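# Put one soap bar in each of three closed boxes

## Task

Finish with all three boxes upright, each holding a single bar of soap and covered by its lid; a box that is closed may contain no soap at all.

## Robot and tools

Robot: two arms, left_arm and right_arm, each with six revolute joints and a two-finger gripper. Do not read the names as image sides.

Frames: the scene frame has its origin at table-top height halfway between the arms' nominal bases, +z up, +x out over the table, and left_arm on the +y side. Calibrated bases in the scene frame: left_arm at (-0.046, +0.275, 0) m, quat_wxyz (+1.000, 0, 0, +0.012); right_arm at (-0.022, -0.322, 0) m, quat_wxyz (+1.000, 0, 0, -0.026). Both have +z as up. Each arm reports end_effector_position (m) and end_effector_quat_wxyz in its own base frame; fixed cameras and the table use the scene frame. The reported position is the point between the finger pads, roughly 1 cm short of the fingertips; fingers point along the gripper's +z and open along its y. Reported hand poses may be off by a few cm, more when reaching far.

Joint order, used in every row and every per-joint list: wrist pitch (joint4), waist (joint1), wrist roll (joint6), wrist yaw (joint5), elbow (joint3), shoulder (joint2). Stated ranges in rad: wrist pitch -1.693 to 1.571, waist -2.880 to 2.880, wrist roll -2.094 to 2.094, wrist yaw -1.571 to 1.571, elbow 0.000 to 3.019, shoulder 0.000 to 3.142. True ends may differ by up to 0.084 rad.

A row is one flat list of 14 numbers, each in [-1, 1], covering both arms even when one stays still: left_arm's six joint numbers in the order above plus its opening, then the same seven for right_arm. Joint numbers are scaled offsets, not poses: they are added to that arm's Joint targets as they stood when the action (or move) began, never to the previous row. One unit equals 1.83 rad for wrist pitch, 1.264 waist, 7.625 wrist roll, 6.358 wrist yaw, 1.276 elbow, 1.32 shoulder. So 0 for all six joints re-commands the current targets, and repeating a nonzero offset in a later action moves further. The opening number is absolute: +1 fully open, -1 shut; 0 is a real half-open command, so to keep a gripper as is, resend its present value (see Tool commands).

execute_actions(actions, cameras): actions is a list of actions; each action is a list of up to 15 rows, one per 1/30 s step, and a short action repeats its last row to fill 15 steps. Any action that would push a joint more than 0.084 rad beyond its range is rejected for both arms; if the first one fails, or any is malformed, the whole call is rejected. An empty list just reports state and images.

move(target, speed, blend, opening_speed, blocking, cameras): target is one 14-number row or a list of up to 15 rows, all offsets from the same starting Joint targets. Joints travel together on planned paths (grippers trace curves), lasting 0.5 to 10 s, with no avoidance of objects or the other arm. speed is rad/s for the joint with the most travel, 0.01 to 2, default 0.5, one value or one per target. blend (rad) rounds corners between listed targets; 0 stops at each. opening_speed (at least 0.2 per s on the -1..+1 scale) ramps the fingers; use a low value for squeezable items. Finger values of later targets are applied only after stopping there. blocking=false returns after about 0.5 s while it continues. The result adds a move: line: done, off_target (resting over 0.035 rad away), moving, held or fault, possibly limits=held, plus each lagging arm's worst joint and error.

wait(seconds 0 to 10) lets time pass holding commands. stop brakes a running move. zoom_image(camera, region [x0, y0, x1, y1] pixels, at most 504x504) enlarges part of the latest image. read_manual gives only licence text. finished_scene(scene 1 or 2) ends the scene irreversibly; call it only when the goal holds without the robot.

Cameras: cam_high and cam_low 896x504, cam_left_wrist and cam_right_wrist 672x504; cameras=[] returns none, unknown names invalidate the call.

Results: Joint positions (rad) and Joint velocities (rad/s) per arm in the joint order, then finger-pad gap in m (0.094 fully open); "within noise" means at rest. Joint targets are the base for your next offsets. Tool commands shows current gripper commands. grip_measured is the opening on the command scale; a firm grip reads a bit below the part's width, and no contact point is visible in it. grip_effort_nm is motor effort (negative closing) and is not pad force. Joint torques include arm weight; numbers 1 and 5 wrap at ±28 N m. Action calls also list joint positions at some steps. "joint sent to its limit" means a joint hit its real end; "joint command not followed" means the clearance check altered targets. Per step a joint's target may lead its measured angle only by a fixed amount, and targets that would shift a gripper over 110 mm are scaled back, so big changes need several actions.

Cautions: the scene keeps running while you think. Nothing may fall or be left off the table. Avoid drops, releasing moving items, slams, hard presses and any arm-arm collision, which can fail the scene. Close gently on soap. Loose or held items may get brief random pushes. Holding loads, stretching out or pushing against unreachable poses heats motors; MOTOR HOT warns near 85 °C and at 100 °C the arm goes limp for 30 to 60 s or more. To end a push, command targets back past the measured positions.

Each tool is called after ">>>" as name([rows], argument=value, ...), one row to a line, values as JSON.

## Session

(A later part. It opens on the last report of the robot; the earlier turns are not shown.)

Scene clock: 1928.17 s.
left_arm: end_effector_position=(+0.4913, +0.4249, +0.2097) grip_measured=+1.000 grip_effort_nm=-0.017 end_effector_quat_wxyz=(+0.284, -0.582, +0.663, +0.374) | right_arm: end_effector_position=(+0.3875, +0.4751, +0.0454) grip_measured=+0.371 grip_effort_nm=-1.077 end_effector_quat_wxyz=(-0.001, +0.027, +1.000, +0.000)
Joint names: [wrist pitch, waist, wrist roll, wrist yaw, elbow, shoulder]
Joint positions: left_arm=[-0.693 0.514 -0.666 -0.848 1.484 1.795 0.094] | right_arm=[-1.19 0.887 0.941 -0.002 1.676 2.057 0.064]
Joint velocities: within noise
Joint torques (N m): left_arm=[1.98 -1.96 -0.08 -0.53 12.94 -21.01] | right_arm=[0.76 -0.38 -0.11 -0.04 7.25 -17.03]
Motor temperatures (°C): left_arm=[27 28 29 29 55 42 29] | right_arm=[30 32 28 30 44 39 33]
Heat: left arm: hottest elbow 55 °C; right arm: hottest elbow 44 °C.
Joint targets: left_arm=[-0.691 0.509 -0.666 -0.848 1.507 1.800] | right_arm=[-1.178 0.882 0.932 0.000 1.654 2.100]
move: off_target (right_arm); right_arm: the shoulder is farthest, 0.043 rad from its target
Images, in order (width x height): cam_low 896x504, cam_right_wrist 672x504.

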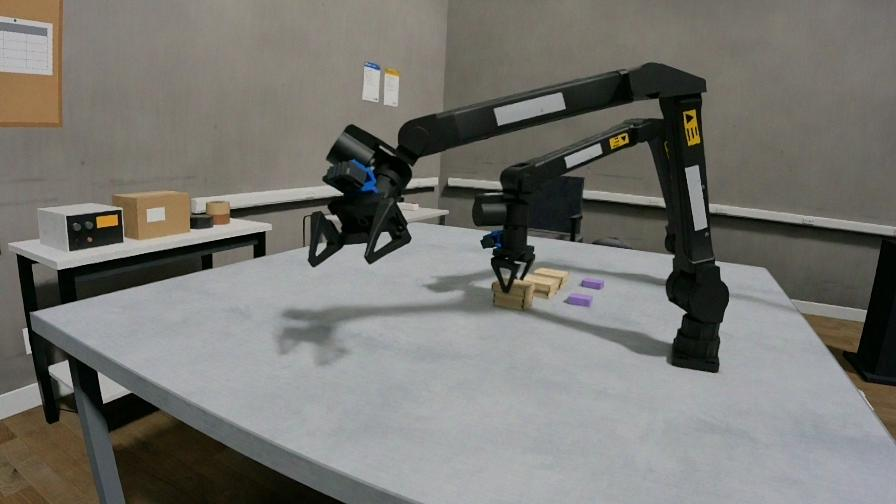

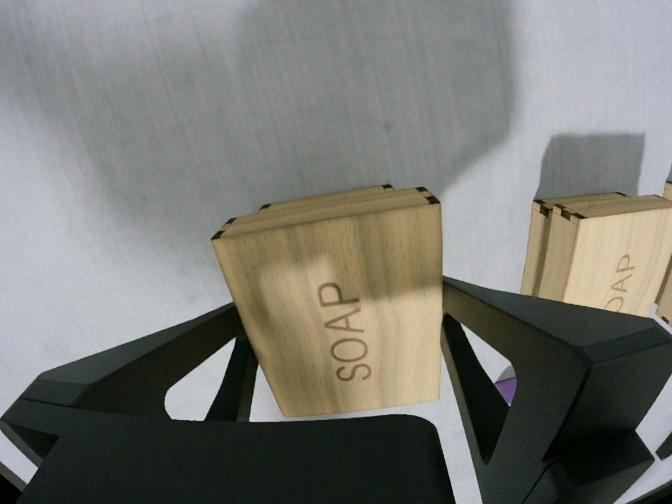

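>>> move(target=[0,0,0,0,0,0,1, 0.005,0,0,0,-0.006,0.009,0.2], speed=0.05, cameras=["cam_right_wrist","cam_low"])

>>> zoom_image(camera="cam_low", region=[480, 265, 550, 315])

Scene clock: 1950.83 s.
left_arm: end_effector_position=(+0.4913, +0.4249, +0.2097) grip_measured=+1.000 grip_effort_nm=-0.012 end_effector_quat_wxyz=(+0.284, -0.582, +0.663, +0.374) | right_arm: end_effector_position=(+0.3875, +0.4751, +0.0447) grip_measured=+0.371 grip_effort_nm=-1.077 end_effector_quat_wxyz=(-0.001, +0.027, +1.000, +0.001)
Joint names: [wrist pitch, waist, wrist roll, wrist yaw, elbow, shoulder]
Joint positions: left_arm=[-0.693 0.514 -0.666 -0.848 1.484 1.795 0.094] | right_arm=[-1.187 0.887 0.941 -0.002 1.674 2.057 0.064]
Joint velocities: within noise
Joint torques (N m): left_arm=[1.96 -2.02 -0.08 -0.53 12.94 -21.01] | right_arm=[1.07 -0.38 -0.07 -0.04 6.79 -16.03]
Motor temperatures (°C): left_arm=[27 28 29 29 55 42 29] | right_arm=[30 32 28 30 43 38 33]
Heat: left arm: hottest elbow 55 °C; right arm: hottest elbow 43 °C.
Joint targets: left_arm=[-0.691 0.509 -0.666 -0.848 1.507 1.800] | right_arm=[-1.168 0.882 0.932 0.000 1.646 2.112]
move: off_target (right_arm); right_arm: the shoulder is farthest, 0.055 rad from its target
Images, in order (width x height): cam_low 896x504, cam_right_wrist 672x504.

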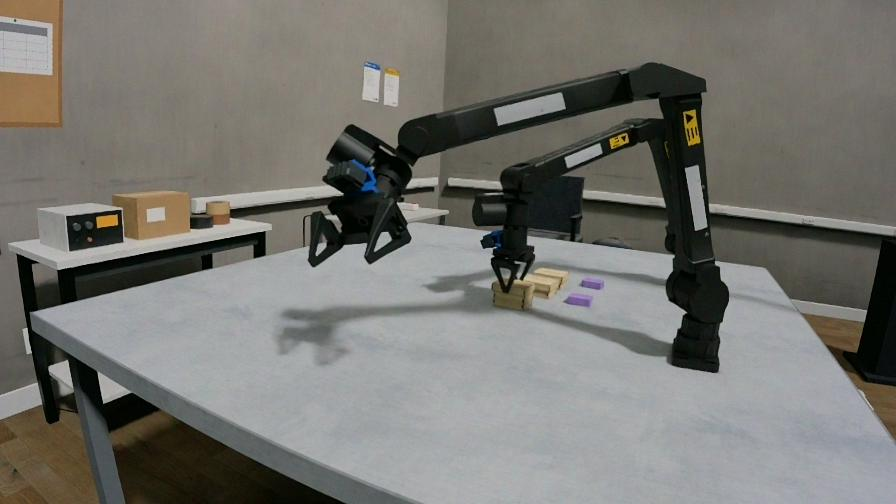

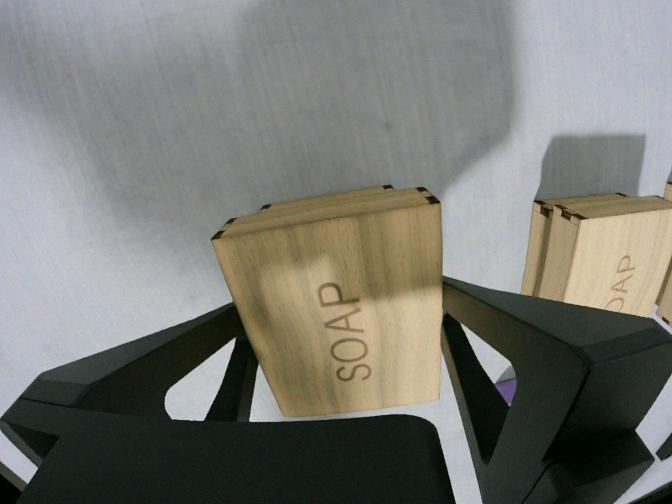

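Scaled by 7.200 from the camera's 896x504 image, which has a finer 1280x720 frame.

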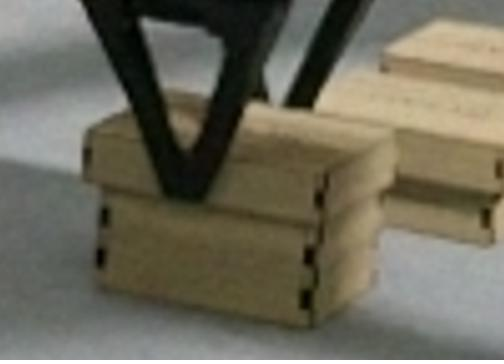

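>>> move([
  [0,0,0,0,0,0,1, -0.007,0,0,0,0.005,-0.018,0.2],
  [0,0,0,0,0,0,1, -0.012,0.000,0,0,0.065,-0.018,0.2],
  [0,0,0,0,0,0,1, -0.012,0.000,0,0,0.014,-0.016,0.2],
], speed=0.08, cameras=["cam_right_wrist","cam_low"])

>>> zoom_image(camera="cam_right_wrist", region=[200, 120, 460, 300])

>>> zoom_image(camera="cam_low", region=[480, 265, 550, 315])

Scene clock: 1974.60 s.
left_arm: end_effector_position=(+0.4913, +0.4249, +0.2097) grip_measured=+1.000 grip_effort_nm=-0.012 end_effector_quat_wxyz=(+0.284, -0.582, +0.663, +0.374) | right_arm: end_effector_position=(+0.3876, +0.4752, +0.0453) grip_measured=+0.371 grip_effort_nm=-1.082 end_effector_quat_wxyz=(-0.001, +0.027, +1.000, +0.000)
Joint names: [wrist pitch, waist, wrist roll, wrist yaw, elbow, shoulder]
Joint positions: left_arm=[-0.693 0.514 -0.666 -0.848 1.484 1.795 0.094] | right_arm=[-1.189 0.887 0.941 -0.002 1.675 2.057 0.064]
Joint velocities: within noise
Joint torques (N m): left_arm=[1.98 -1.96 -0.08 -0.53 12.93 -21.01] | right_arm=[0.31 -0.38 -0.07 -0.04 8.18 -17.73]
Motor temperatures (°C): left_arm=[27 28 29 29 55 42 29] | right_arm=[30 32 28 30 44 38 33]
Heat: left arm: hottest elbow 55 °C; right arm: hottest elbow 44 °C.
Joint targets: left_arm=[-0.691 0.509 -0.666 -0.848 1.507 1.800] | right_arm=[-1.190 0.882 0.932 0.000 1.664 2.090]
move: done
Images, in order (width x height): cam_low 896x504, cam_right_wrist 672x504.

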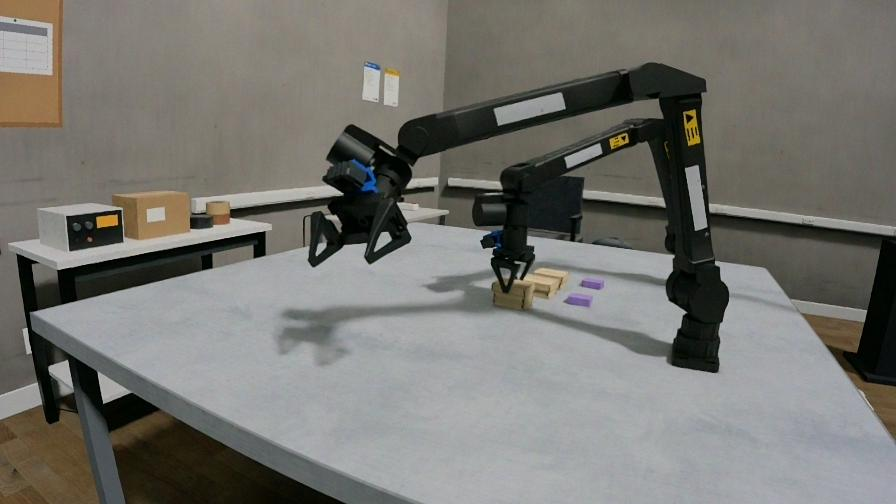

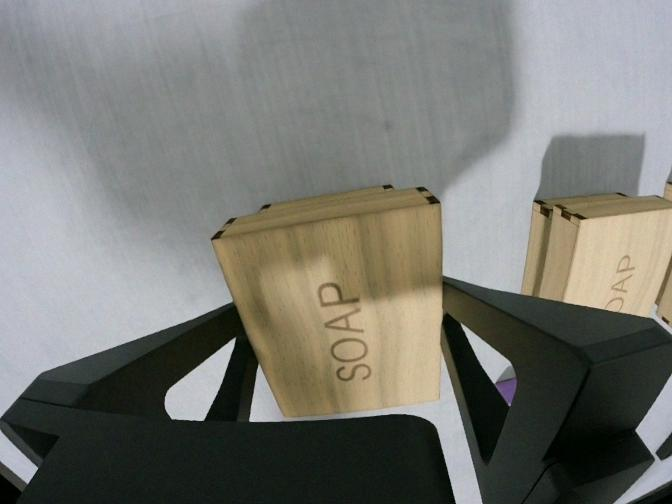

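Scaled by 1.938 from the camera's 672x504 image, which has a finer 960x720 frame.

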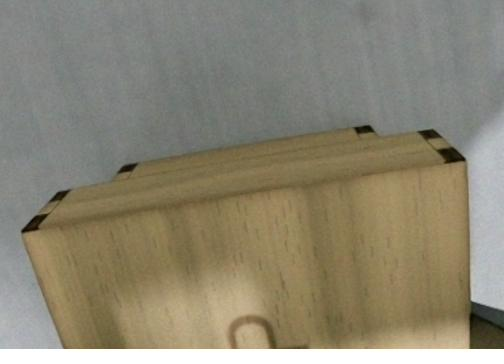

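Scaled by 7.200 from the camera's 896x504 image, which has a finer 1280x720 frame.

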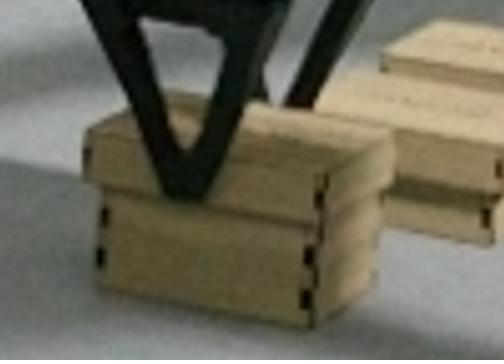

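>>> move([
  [0,0,0,0,0,0,1, 0,0,0,0,0.052,0,0.2],
  [0,0,0,0,0,0,1, 0,0.000,0,0,0.052,0.0045,0.2],
  [0,0,0,0,0,0,1, 0,0.000,0,0,0.0035,0.0045,0.2],
], speed=0.08, cameras=["cam_right_wrist","cam_low"])

>>> zoom_image(camera="cam_right_wrist", region=[200, 120, 460, 300])

>>> zoom_image(camera="cam_low", region=[480, 265, 550, 315])

Scene clock: 1986.27 s.
left_arm: end_effector_position=(+0.4913, +0.4249, +0.2097) grip_measured=+1.000 grip_effort_nm=-0.007 end_effector_quat_wxyz=(+0.284, -0.582, +0.663, +0.374) | right_arm: end_effector_position=(+0.3877, +0.4753, +0.0454) grip_measured=+0.371 grip_effort_nm=-1.082 end_effector_quat_wxyz=(-0.001, +0.027, +1.000, +0.001)
Joint names: [wrist pitch, waist, wrist roll, wrist yaw, elbow, shoulder]
Joint positions: left_arm=[-0.693 0.514 -0.666 -0.848 1.484 1.795 0.094] | right_arm=[-1.189 0.887 0.941 -0.002 1.676 2.057 0.064]
Joint velocities: within noise
Joint torques (N m): left_arm=[1.98 -1.96 -0.08 -0.53 12.94 -21.07] | right_arm=[0.31 -0.38 -0.07 -0.04 8.51 -17.26]
Motor temperatures (°C): left_arm=[27 28 29 29 55 42 29] | right_arm=[30 32 28 30 44 38 33]
Heat: left arm: hottest elbow 55 °C; right arm: hottest elbow 44 °C.
Joint targets: left_arm=[-0.691 0.509 -0.666 -0.848 1.507 1.800] | right_arm=[-1.190 0.882 0.932 0.000 1.668 2.096]
move: off_target (right_arm); right_arm: the shoulder is farthest, 0.039 rad from its target
Images, in order (width x height): cam_low 896x504, cam_right_wrist 672x504.

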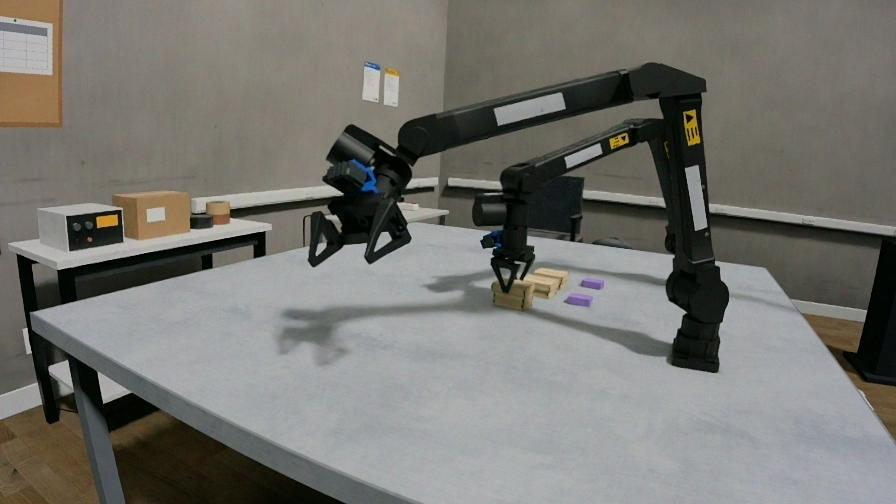

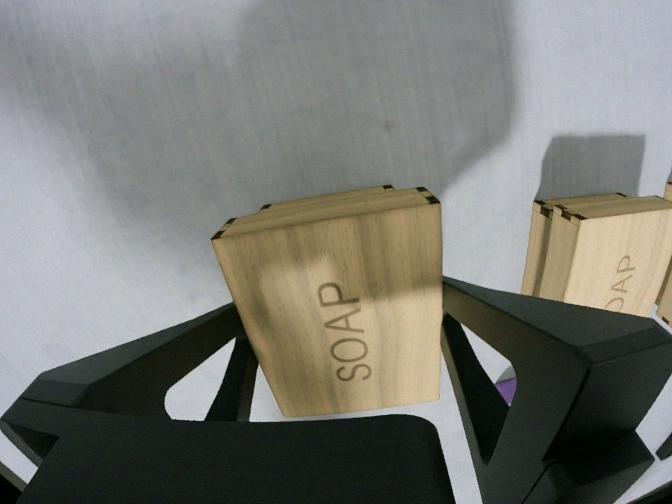

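Scaled by 1.938 from the camera's 672x504 image, which has a finer 960x720 frame.

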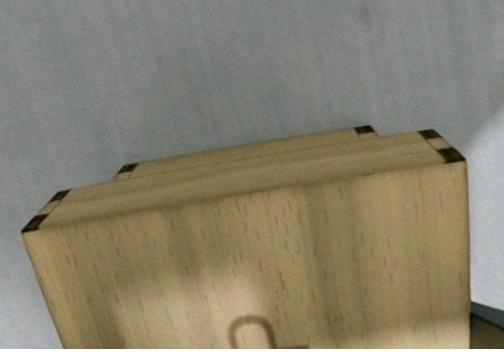

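Scaled by 7.200 from the camera's 896x504 image, which has a finer 1280x720 frame.

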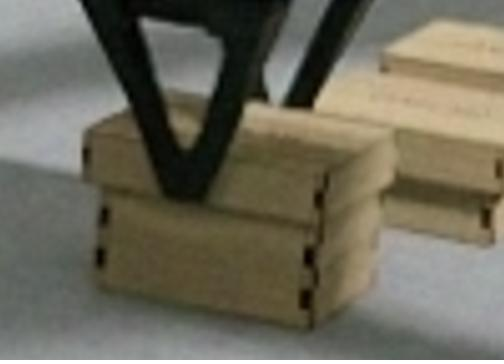

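>>> move([
  [0,0,0,0,0,0,1, 0,0,0,0,0.056,0,0.2],
  [0,0,0,0,0,0,1, 0,0.000,0,0,0.056,0.006,0.2],
  [0,0,0,0,0,0,1, 0.001,0.000,0,0,0.003,0.006,0.2],
  [0,0,0,0,0,0,1, 0.006,0.000,0,0,-0.004,0.012,0.2],
], speed=0.08, cameras=["cam_right_wrist","cam_low"])

>>> zoom_image(camera="cam_right_wrist", region=[200, 120, 460, 300])

>>> zoom_image(camera="cam_low", region=[480, 265, 550, 315])

Scene clock: 1999.20 s.
left_arm: end_effector_position=(+0.4913, +0.4249, +0.2097) grip_measured=+1.000 grip_effort_nm=-0.012 end_effector_quat_wxyz=(+0.284, -0.582, +0.663, +0.374) | right_arm: end_effector_position=(+0.3891, +0.4771, +0.0451) grip_measured=+0.371 grip_effort_nm=-1.077 end_effector_quat_wxyz=(+0.000, +0.027, +1.000, +0.001)
Joint names: [wrist pitch, waist, wrist roll, wrist yaw, elbow, shoulder]
Joint positions: left_arm=[-0.693 0.514 -0.666 -0.848 1.484 1.795 0.094] | right_arm=[-1.189 0.887 0.94 -0.002 1.683 2.062 0.064]
Joint velocities: within noise
Joint torques (N m): left_arm=[1.98 -1.96 -0.08 -0.53 12.94 -21.01] | right_arm=[0.75 -0.38 -0.07 -0.04 7.47 -16.5]
Motor temperatures (°C): left_arm=[27 28 29 29 55 42 29] | right_arm=[30 32 28 30 44 38 33]
Heat: left arm: hottest elbow 55 °C; right arm: hottest elbow 44 °C.
Joint targets: left_arm=[-0.691 0.509 -0.666 -0.848 1.507 1.800] | right_arm=[-1.179 0.882 0.932 0.000 1.663 2.112]
move: off_target (right_arm); right_arm: the shoulder is farthest, 0.050 rad from its target
Images, in order (width x height): cam_low 896x504, cam_right_wrist 672x504.

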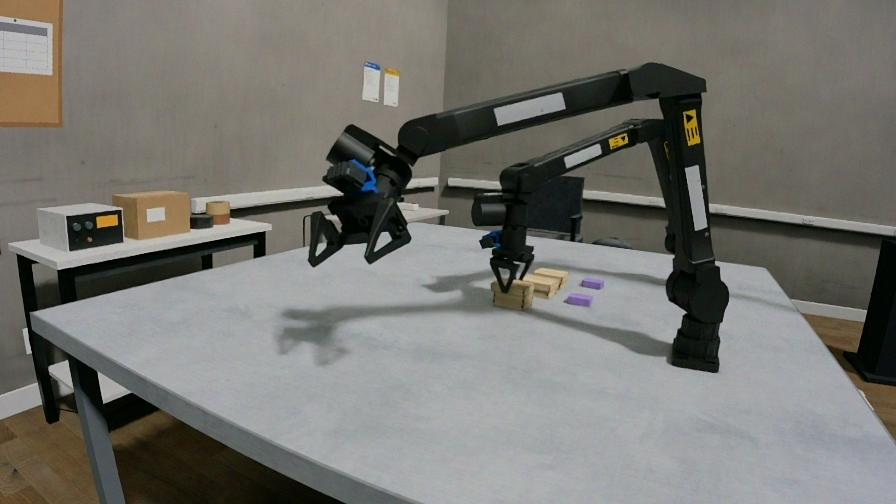

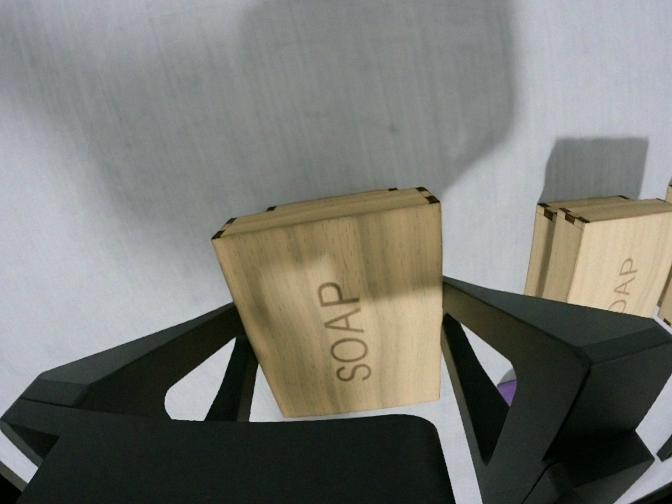

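Scaled by 1.938 from the camera's 672x504 image, which has a finer 960x720 frame.

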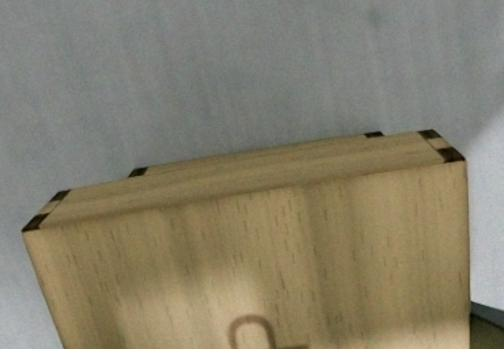

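Scaled by 7.200 from the camera's 896x504 image, which has a finer 1280x720 frame.

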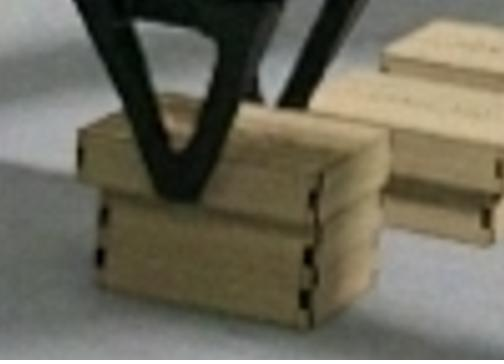

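>>> move([
  [0,0,0,0,0,0,1, -0.013,0,0,0,0.052,-0.0165,0.2],
  [0,0,0,0,0,0,1, -0.013,0.000,0,0,0.052,-0.0165,0.2],
  [0,0,0,0,0,0,1, -0.0135,0.000,0,0,0.004,-0.0165,0.2],
], speed=0.08, cameras=["cam_right_wrist","cam_low"])

>>> zoom_image(camera="cam_right_wrist", region=[200, 120, 460, 300])

>>> zoom_image(camera="cam_low", region=[480, 265, 550, 315])

Scene clock: 2017.77 s.
left_arm: end_effector_position=(+0.4913, +0.4249, +0.2097) grip_measured=+1.000 grip_effort_nm=-0.012 end_effector_quat_wxyz=(+0.284, -0.582, +0.663, +0.374) | right_arm: end_effector_position=(+0.3888, +0.4767, +0.0451) grip_measured=+0.371 grip_effort_nm=-1.077 end_effector_quat_wxyz=(-0.001, +0.027, +1.000, +0.001)
Joint names: [wrist pitch, waist, wrist roll, wrist yaw, elbow, shoulder]
Joint positions: left_arm=[-0.693 0.514 -0.666 -0.848 1.484 1.795 0.094] | right_arm=[-1.191 0.887 0.94 -0.002 1.683 2.062 0.064]
Joint velocities: within noise
Joint torques (N m): left_arm=[1.98 -2.02 -0.09 -0.53 12.94 -21.07] | right_arm=[-0.09 -0.38 -0.07 -0.04 7.91 -18.2]
Motor temperatures (°C): left_arm=[27 28 29 29 55 42 29] | right_arm=[30 32 28 30 44 37 33]
Heat: left arm: hottest elbow 55 °C; right arm: hottest elbow 44 °C.
Joint targets: left_arm=[-0.691 0.509 -0.666 -0.848 1.507 1.800] | right_arm=[-1.204 0.882 0.932 0.000 1.668 2.090]
move: done
Images, in order (width x height): cam_low 896x504, cam_right_wrist 672x504.

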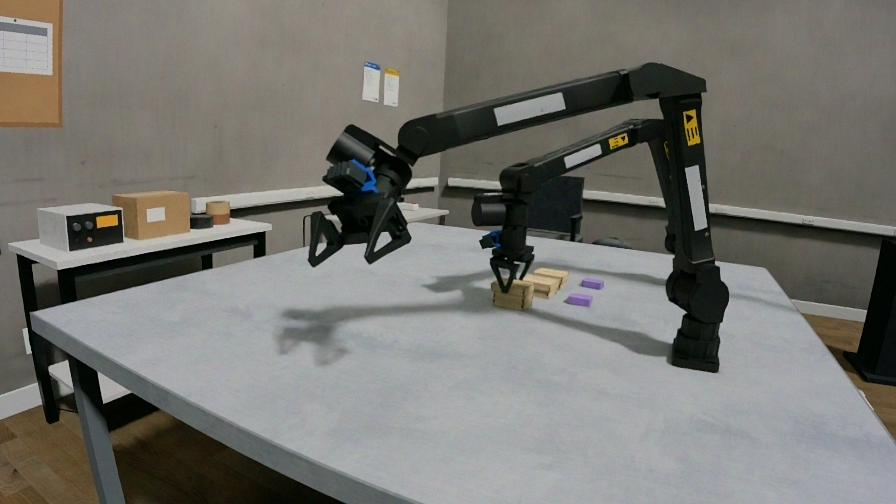

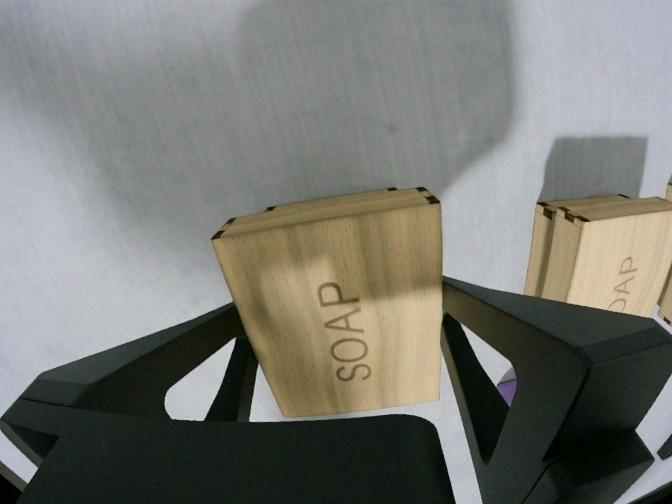

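Scaled by 1.938 from the camera's 672x504 image, which has a finer 960x720 frame.

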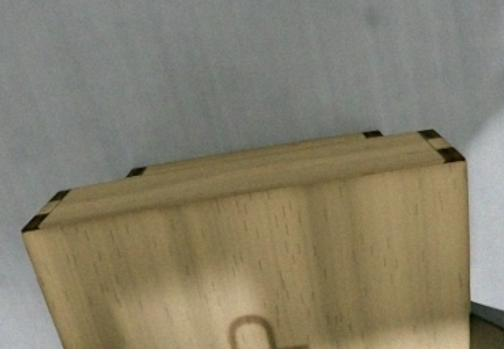

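Scaled by 7.200 from the camera's 896x504 image, which has a finer 1280x720 frame.

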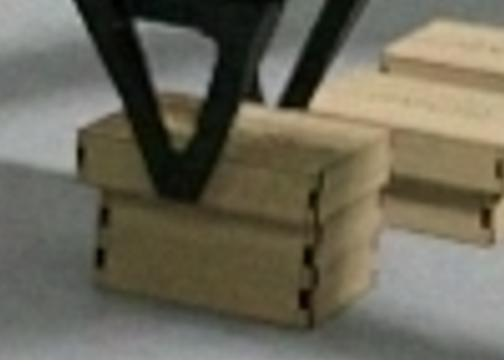

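>>> move([
  [0,0,0,0,0,0,1, 0,0,0,0,0.052,0,0.2],
  [0,0,0,0,0,0,1, -0.004,0.000,0,0,0.052,0,0.2],
  [0,0,0,0,0,0,1, -0.004,0.000,0,0,0.001,0,0.2],
], speed=0.08, cameras=["cam_right_wrist","cam_low"])

>>> zoom_image(camera="cam_right_wrist", region=[200, 120, 460, 300])

>>> zoom_image(camera="cam_low", region=[480, 265, 550, 315])

Scene clock: 2030.00 s.
left_arm: end_effector_position=(+0.4913, +0.4249, +0.2097) grip_measured=+1.000 grip_effort_nm=-0.017 end_effector_quat_wxyz=(+0.284, -0.582, +0.663, +0.374) | right_arm: end_effector_position=(+0.3879, +0.4756, +0.0457) grip_measured=+0.371 grip_effort_nm=-1.082 end_effector_quat_wxyz=(-0.003, +0.027, +1.000, -0.002)
Joint names: [wrist pitch, waist, wrist roll, wrist yaw, elbow, shoulder]
Joint positions: left_arm=[-0.693 0.514 -0.666 -0.848 1.484 1.795 0.094] | right_arm=[-1.201 0.887 0.94 -0.002 1.685 2.062 0.064]
Joint velocities: within noise
Joint torques (N m): left_arm=[1.98 -1.96 -0.09 -0.53 12.94 -21.07] | right_arm=[-0.05 -0.38 -0.07 -0.04 7.87 -18.2]
Motor temperatures (°C): left_arm=[27 28 29 29 55 42 29] | right_arm=[30 32 28 30 44 37 33]
Heat: left arm: hottest elbow 55 °C; right arm: hottest elbow 44 °C.
Joint targets: left_arm=[-0.691 0.509 -0.666 -0.848 1.507 1.800] | right_arm=[-1.211 0.882 0.932 0.000 1.670 2.090]
move: done
Images, in order (width x height): cam_low 896x504, cam_right_wrist 672x504.

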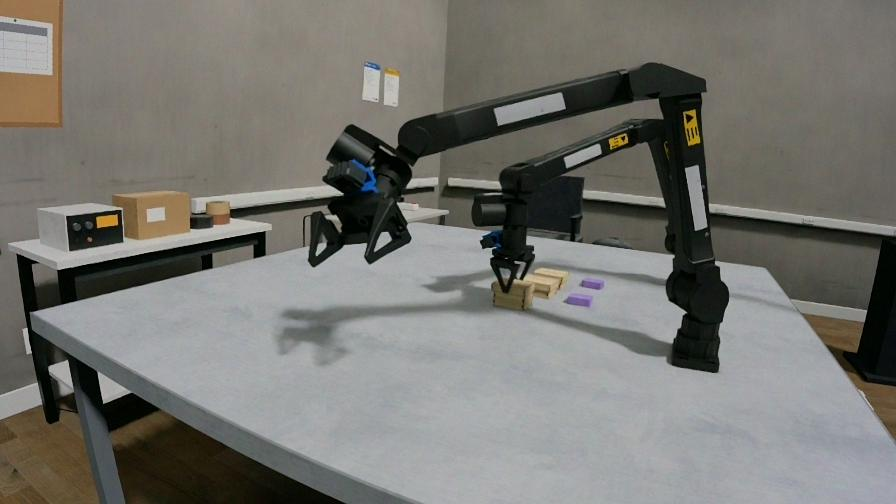

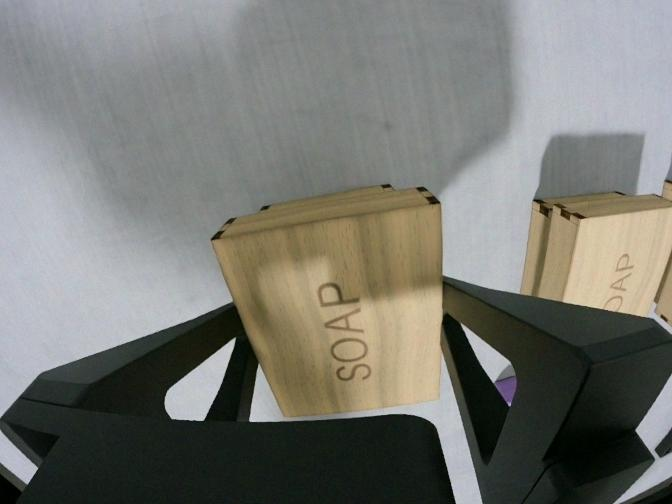

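Scaled by 1.938 from the camera's 672x504 image, which has a finer 960x720 frame.

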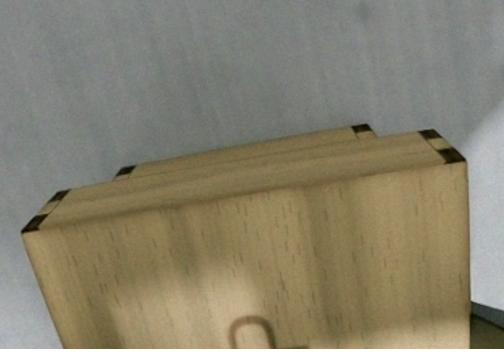

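Scaled by 7.200 from the camera's 896x504 image, which has a finer 1280x720 frame.

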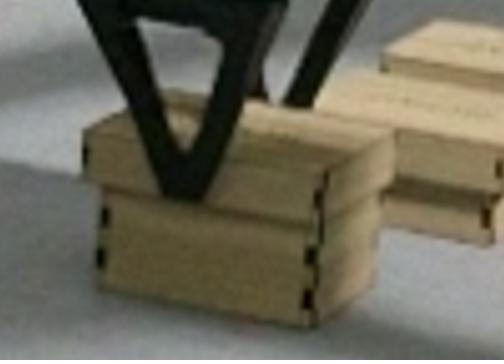

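>>> move([
  [0,0,0,0,0,0,1, 0.0125,0,0,0,0,0,0.2],
  [0,0,0,0,0,0,1, 0.014,0.000,0,0,-0.008,0.002,0.2],
], speed=0.06, cameras=["cam_right_wrist","cam_low"])

>>> zoom_image(camera="cam_right_wrist", region=[200, 120, 460, 300])

>>> zoom_image(camera="cam_low", region=[480, 265, 550, 315])

Scene clock: 2042.73 s.
left_arm: end_effector_position=(+0.4913, +0.4249, +0.2097) grip_measured=+1.000 grip_effort_nm=-0.012 end_effector_quat_wxyz=(+0.284, -0.582, +0.663, +0.374) | right_arm: end_effector_position=(+0.3880, +0.4757, +0.0453) grip_measured=+0.371 grip_effort_nm=-1.072 end_effector_quat_wxyz=(-0.002, +0.027, +1.000, -0.002)
Joint names: [wrist pitch, waist, wrist roll, wrist yaw, elbow, shoulder]
Joint positions: left_arm=[-0.693 0.514 -0.666 -0.848 1.484 1.795 0.094] | right_arm=[-1.198 0.887 0.94 -0.002 1.684 2.062 0.064]
Joint velocities: within noise
Joint torques (N m): left_arm=[1.98 -1.96 -0.08 -0.53 12.93 -21.01] | right_arm=[0.8 -0.44 -0.07 -0.04 7.09 -18.02]
Motor temperatures (°C): left_arm=[27 28 29 29 55 42 29] | right_arm=[30 32 28 30 45 37 33]
Heat: left arm: hottest elbow 55 °C; right arm: hottest elbow 45 °C.
Joint targets: left_arm=[-0.691 0.509 -0.666 -0.848 1.507 1.800] | right_arm=[-1.186 0.882 0.932 0.000 1.660 2.093]
move: done
Images, in order (width x height): cam_low 896x504, cam_right_wrist 672x504.

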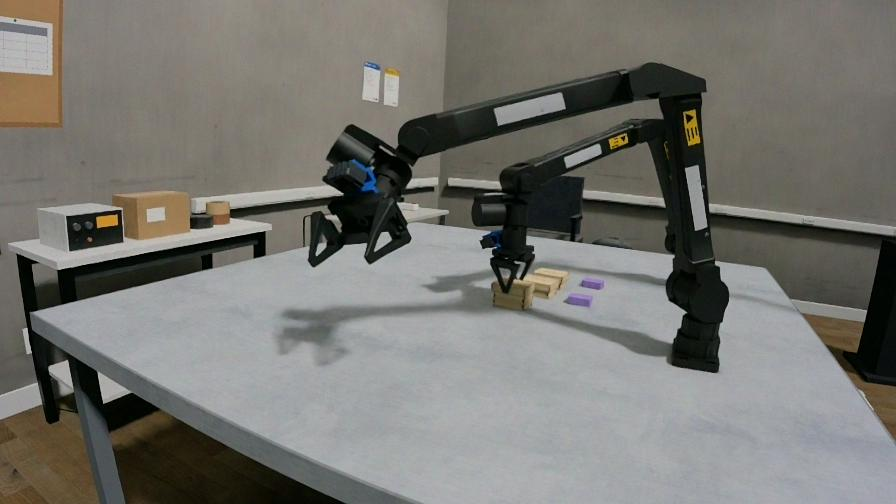

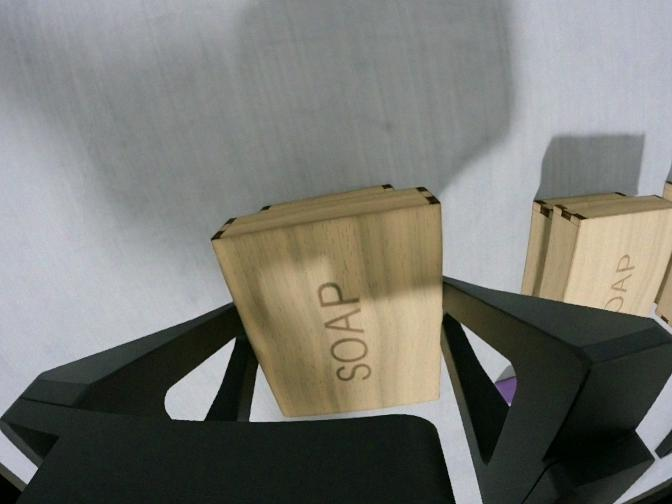

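Scaled by 1.938 from the camera's 672x504 image, which has a finer 960x720 frame.

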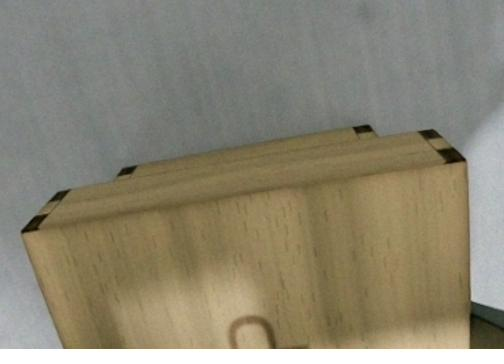

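Scaled by 7.200 from the camera's 896x504 image, which has a finer 1280x720 frame.

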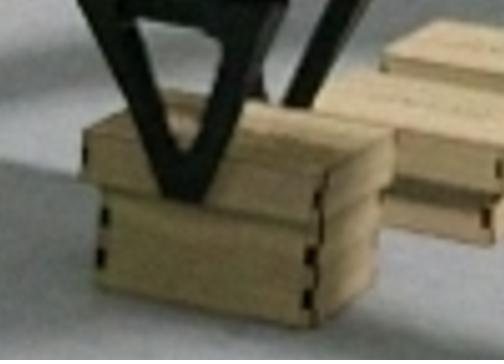

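>>> move(target=[0,0,0,0,0,0,1, 0.003,0,0,0,0,0.001,0.2], speed=0.06, cameras=[])

>>> move(target=[0,0,0,0,0,0,1, 0.003,0,0,0,0,0.001,0.2], speed=0.06, cameras=[])

>>> move(target=[0,0,0,0,0,0,1, 0.003,0,0,0,0,0.001,0.2], speed=0.06, cameras=["cam_right_wrist","cam_low"])

>>> zoom_image(camera="cam_right_wrist", region=[200, 120, 460, 300])

>>> zoom_image(camera="cam_low", region=[480, 265, 550, 315])

Scene clock: 2069.00 s.
left_arm: end_effector_position=(+0.4913, +0.4249, +0.2097) grip_measured=+1.000 grip_effort_nm=-0.012 end_effector_quat_wxyz=(+0.284, -0.582, +0.663, +0.374) | right_arm: end_effector_position=(+0.3881, +0.4759, +0.0453) grip_measured=+0.371 grip_effort_nm=-1.082 end_effector_quat_wxyz=(-0.002, +0.027, +1.000, -0.001)
Joint names: [wrist pitch, waist, wrist roll, wrist yaw, elbow, shoulder]
Joint positions: left_arm=[-0.693 0.514 -0.666 -0.848 1.484 1.795 0.094] | right_arm=[-1.197 0.887 0.94 -0.002 1.684 2.062 0.064]
Joint velocities: within noise
Joint torques (N m): left_arm=[1.98 -1.96 -0.08 -0.52 12.94 -21.07] | right_arm=[0.99 -0.38 -0.07 -0.04 7.06 -17.9]
Motor temperatures (°C): left_arm=[27 28 29 29 55 43 29] | right_arm=[30 32 28 30 44 37 33]
Heat: left arm: hottest elbow 55 °C; right arm: hottest elbow 44 °C.
Joint targets: left_arm=[-0.691 0.509 -0.666 -0.848 1.507 1.800] | right_arm=[-1.180 0.882 0.932 0.000 1.660 2.094]
move: done
No camera images: "cameras" was empty.

Scene clock: 2069.70 s.
left_arm: end_effector_position=(+0.4913, +0.4249, +0.2097) grip_measured=+1.000 grip_effort_nm=-0.012 end_effector_quat_wxyz=(+0.284, -0.582, +0.663, +0.374) | right_arm: end_effector_position=(+0.3881, +0.4758, +0.0451) grip_measured=+0.371 grip_effort_nm=-1.067 end_effector_quat_wxyz=(-0.002, +0.027, +1.000, -0.001)
Joint names: [wrist pitch, waist, wrist roll, wrist yaw, elbow, shoulder]
Joint positions: left_arm=[-0.693 0.514 -0.666 -0.848 1.484 1.795 0.094] | right_arm=[-1.196 0.887 0.94 -0.002 1.683 2.062 0.064]
Joint velocities: within noise
Joint torques (N m): left_arm=[1.98 -1.96 -0.08 -0.53 12.93 -21.01] | right_arm=[1.14 -0.38 -0.07 -0.04 7.15 -17.73]
Motor temperatures (°C): left_arm=[27 28 29 29 55 43 29] | right_arm=[30 32 28 30 44 37 33]
Heat: left arm: hottest elbow 55 °C; right arm: hottest elbow 44 °C.
Joint targets: left_arm=[-0.691 0.509 -0.666 -0.848 1.507 1.800] | right_arm=[-1.175 0.882 0.932 0.000 1.660 2.096]
move: done
No camera images: "cameras" was empty.

Scene clock: 2070.40 s.
left_arm: end_effector_position=(+0.4913, +0.4249, +0.2097) grip_measured=+1.000 grip_effort_nm=-0.007 end_effector_quat_wxyz=(+0.284, -0.582, +0.663, +0.374) | right_arm: end_effector_position=(+0.3881, +0.4759, +0.0451) grip_measured=+0.371 grip_effort_nm=-1.077 end_effector_quat_wxyz=(-0.002, +0.027, +1.000, -0.001)
Joint names: [wrist pitch, waist, wrist roll, wrist yaw, elbow, shoulder]
Joint positions: left_arm=[-0.693 0.514 -0.666 -0.848 1.484 1.795 0.094] | right_arm=[-1.196 0.887 0.94 -0.002 1.683 2.062 0.064]
Joint velocities: within noise
Joint torques (N m): left_arm=[1.98 -2.02 -0.09 -0.52 12.96 -21.01] | right_arm=[1.35 -0.38 -0.07 -0.04 7.15 -17.73]
Motor temperatures (°C): left_arm=[27 28 29 29 55 43 29] | right_arm=[30 32 28 30 44 37 33]
Heat: left arm: hottest elbow 55 °C; right arm: hottest elbow 44 °C.
Joint targets: left_arm=[-0.691 0.509 -0.666 -0.848 1.507 1.800] | right_arm=[-1.169 0.882 0.932 0.000 1.660 2.097]
move: done
Images, in order (width x height): cam_low 896x504, cam_right_wrist 672x504.

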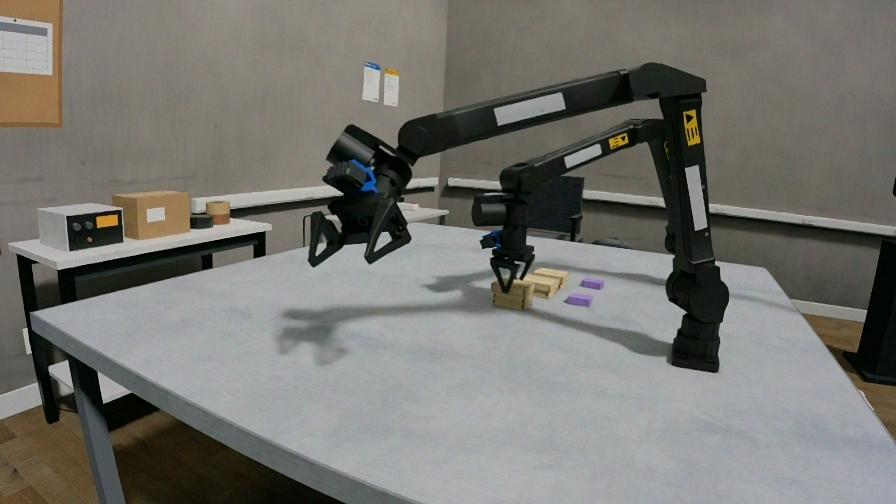

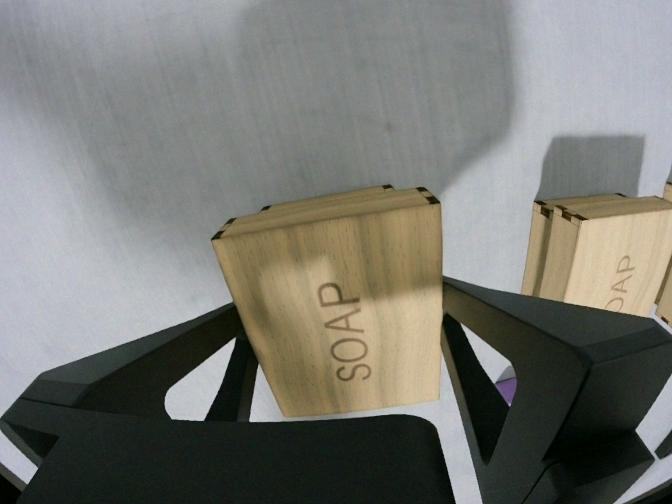

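Scaled by 1.938 from the camera's 672x504 image, which has a finer 960x720 frame.

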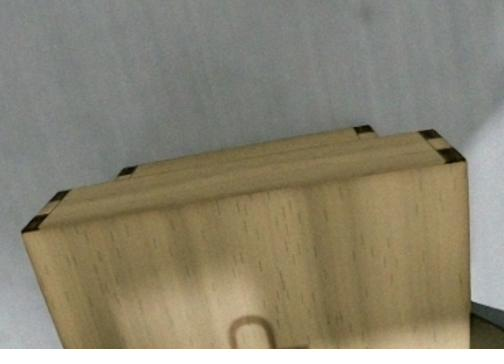

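Scaled by 7.200 from the camera's 896x504 image, which has a finer 1280x720 frame.

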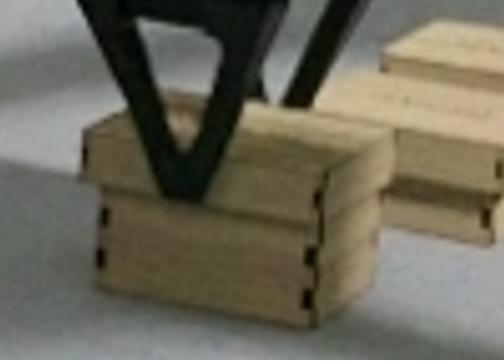

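>>> move(target=[0,0,0,0,0,0,1, 0.005,0,0,0,0,0.001,0.2], speed=0.06, cameras=[])

>>> move(target=[0,0,0,0,0,0,1, 0.005,0,0,0,0,0.001,0.2], speed=0.06, cameras=["cam_right_wrist","cam_low"])

>>> zoom_image(camera="cam_right_wrist", region=[200, 120, 460, 300])

>>> zoom_image(camera="cam_low", region=[480, 265, 550, 315])

Scene clock: 2083.33 s.
left_arm: end_effector_position=(+0.4913, +0.4249, +0.2097) grip_measured=+1.000 grip_effort_nm=-0.012 end_effector_quat_wxyz=(+0.284, -0.582, +0.663, +0.374) | right_arm: end_effector_position=(+0.3895, +0.4775, +0.0451) grip_measured=+0.371 grip_effort_nm=-1.067 end_effector_quat_wxyz=(+0.001, +0.026, +1.000, +0.002)
Joint names: [wrist pitch, waist, wrist roll, wrist yaw, elbow, shoulder]
Joint positions: left_arm=[-0.693 0.514 -0.666 -0.848 1.484 1.795 0.094] | right_arm=[-1.187 0.887 0.939 -0.002 1.683 2.062 0.064]
Joint velocities: within noise
Joint torques (N m): left_arm=[1.96 -1.96 -0.08 -0.52 12.96 -21.07] | right_arm=[1.42 -0.38 -0.07 -0.04 7.15 -17.61]
Motor temperatures (°C): left_arm=[27 28 29 29 55 43 29] | right_arm=[30 32 28 30 44 37 33]
Heat: left arm: hottest elbow 55 °C; right arm: hottest elbow 44 °C.
Joint targets: left_arm=[-0.691 0.509 -0.666 -0.848 1.507 1.800] | right_arm=[-1.160 0.882 0.931 0.000 1.660 2.098]
move: off_target (right_arm); right_arm: the shoulder is farthest, 0.036 rad from its target
No camera images: "cameras" was empty.

Scene clock: 2084.03 s.
left_arm: end_effector_position=(+0.4913, +0.4249, +0.2097) grip_measured=+1.000 grip_effort_nm=-0.012 end_effector_quat_wxyz=(+0.284, -0.582, +0.663, +0.374) | right_arm: end_effector_position=(+0.3904, +0.4787, +0.0451) grip_measured=+0.371 grip_effort_nm=-1.077 end_effector_quat_wxyz=(+0.002, +0.026, +1.000, +0.005)
Joint names: [wrist pitch, waist, wrist roll, wrist yaw, elbow, shoulder]
Joint positions: left_arm=[-0.693 0.514 -0.666 -0.848 1.484 1.795 0.094] | right_arm=[-1.181 0.887 0.939 -0.002 1.683 2.062 0.064]
Joint velocities: within noise
Joint torques (N m): left_arm=[1.98 -2.02 -0.08 -0.53 12.93 -21.01] | right_arm=[1.51 -0.38 -0.06 -0.04 7.16 -17.49]
Motor temperatures (°C): left_arm=[27 28 29 29 55 43 29] | right_arm=[30 32 28 30 43 37 33]
Heat: left arm: hottest elbow 55 °C; right arm: hottest elbow 43 °C.
Joint targets: left_arm=[-0.691 0.509 -0.666 -0.848 1.507 1.800] | right_arm=[-1.151 0.882 0.931 0.000 1.660 2.100]
move: off_target (right_arm); right_arm: the shoulder is farthest, 0.037 rad from its target
Images, in order (width x height): cam_low 896x504, cam_right_wrist 672x504.

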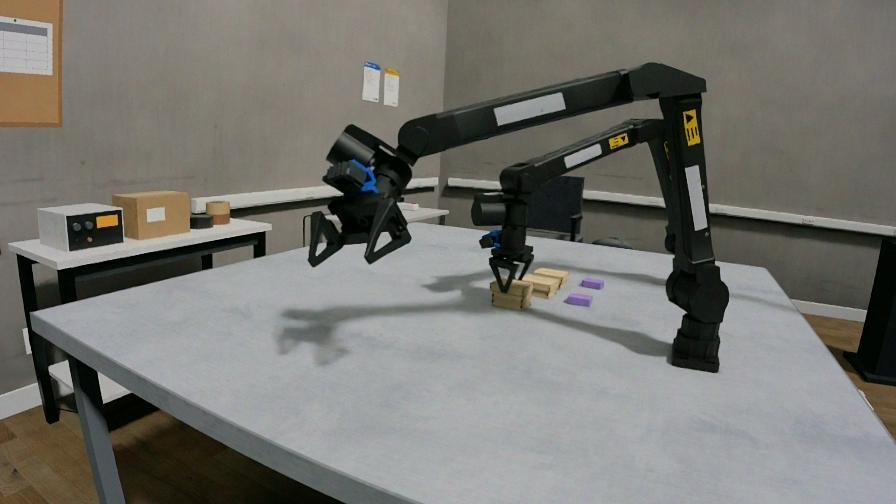

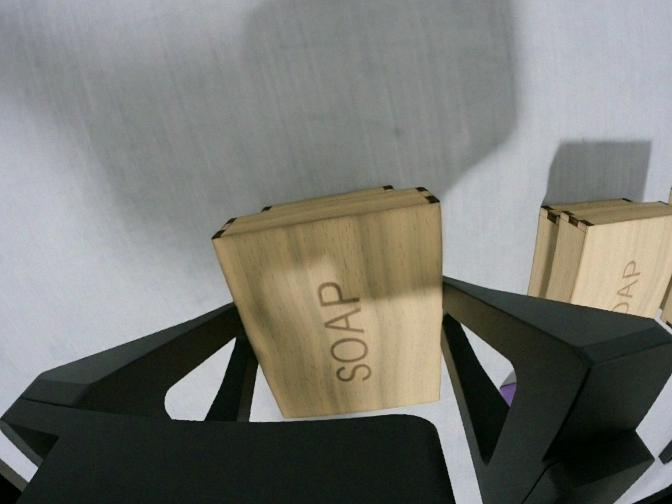

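Scaled by 1.938 from the camera's 672x504 image, which has a finer 960x720 frame.

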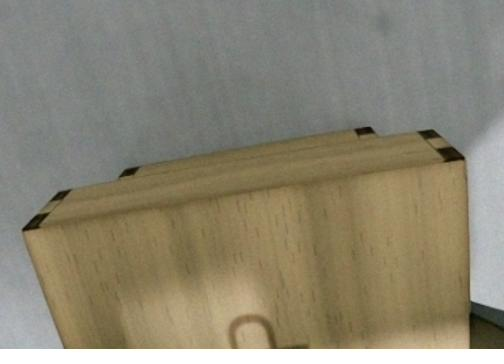

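Scaled by 7.200 from the camera's 896x504 image, which has a finer 1280x720 frame.

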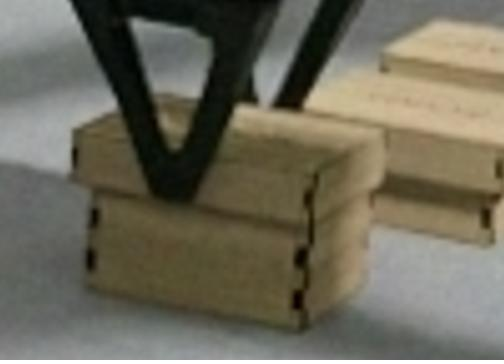

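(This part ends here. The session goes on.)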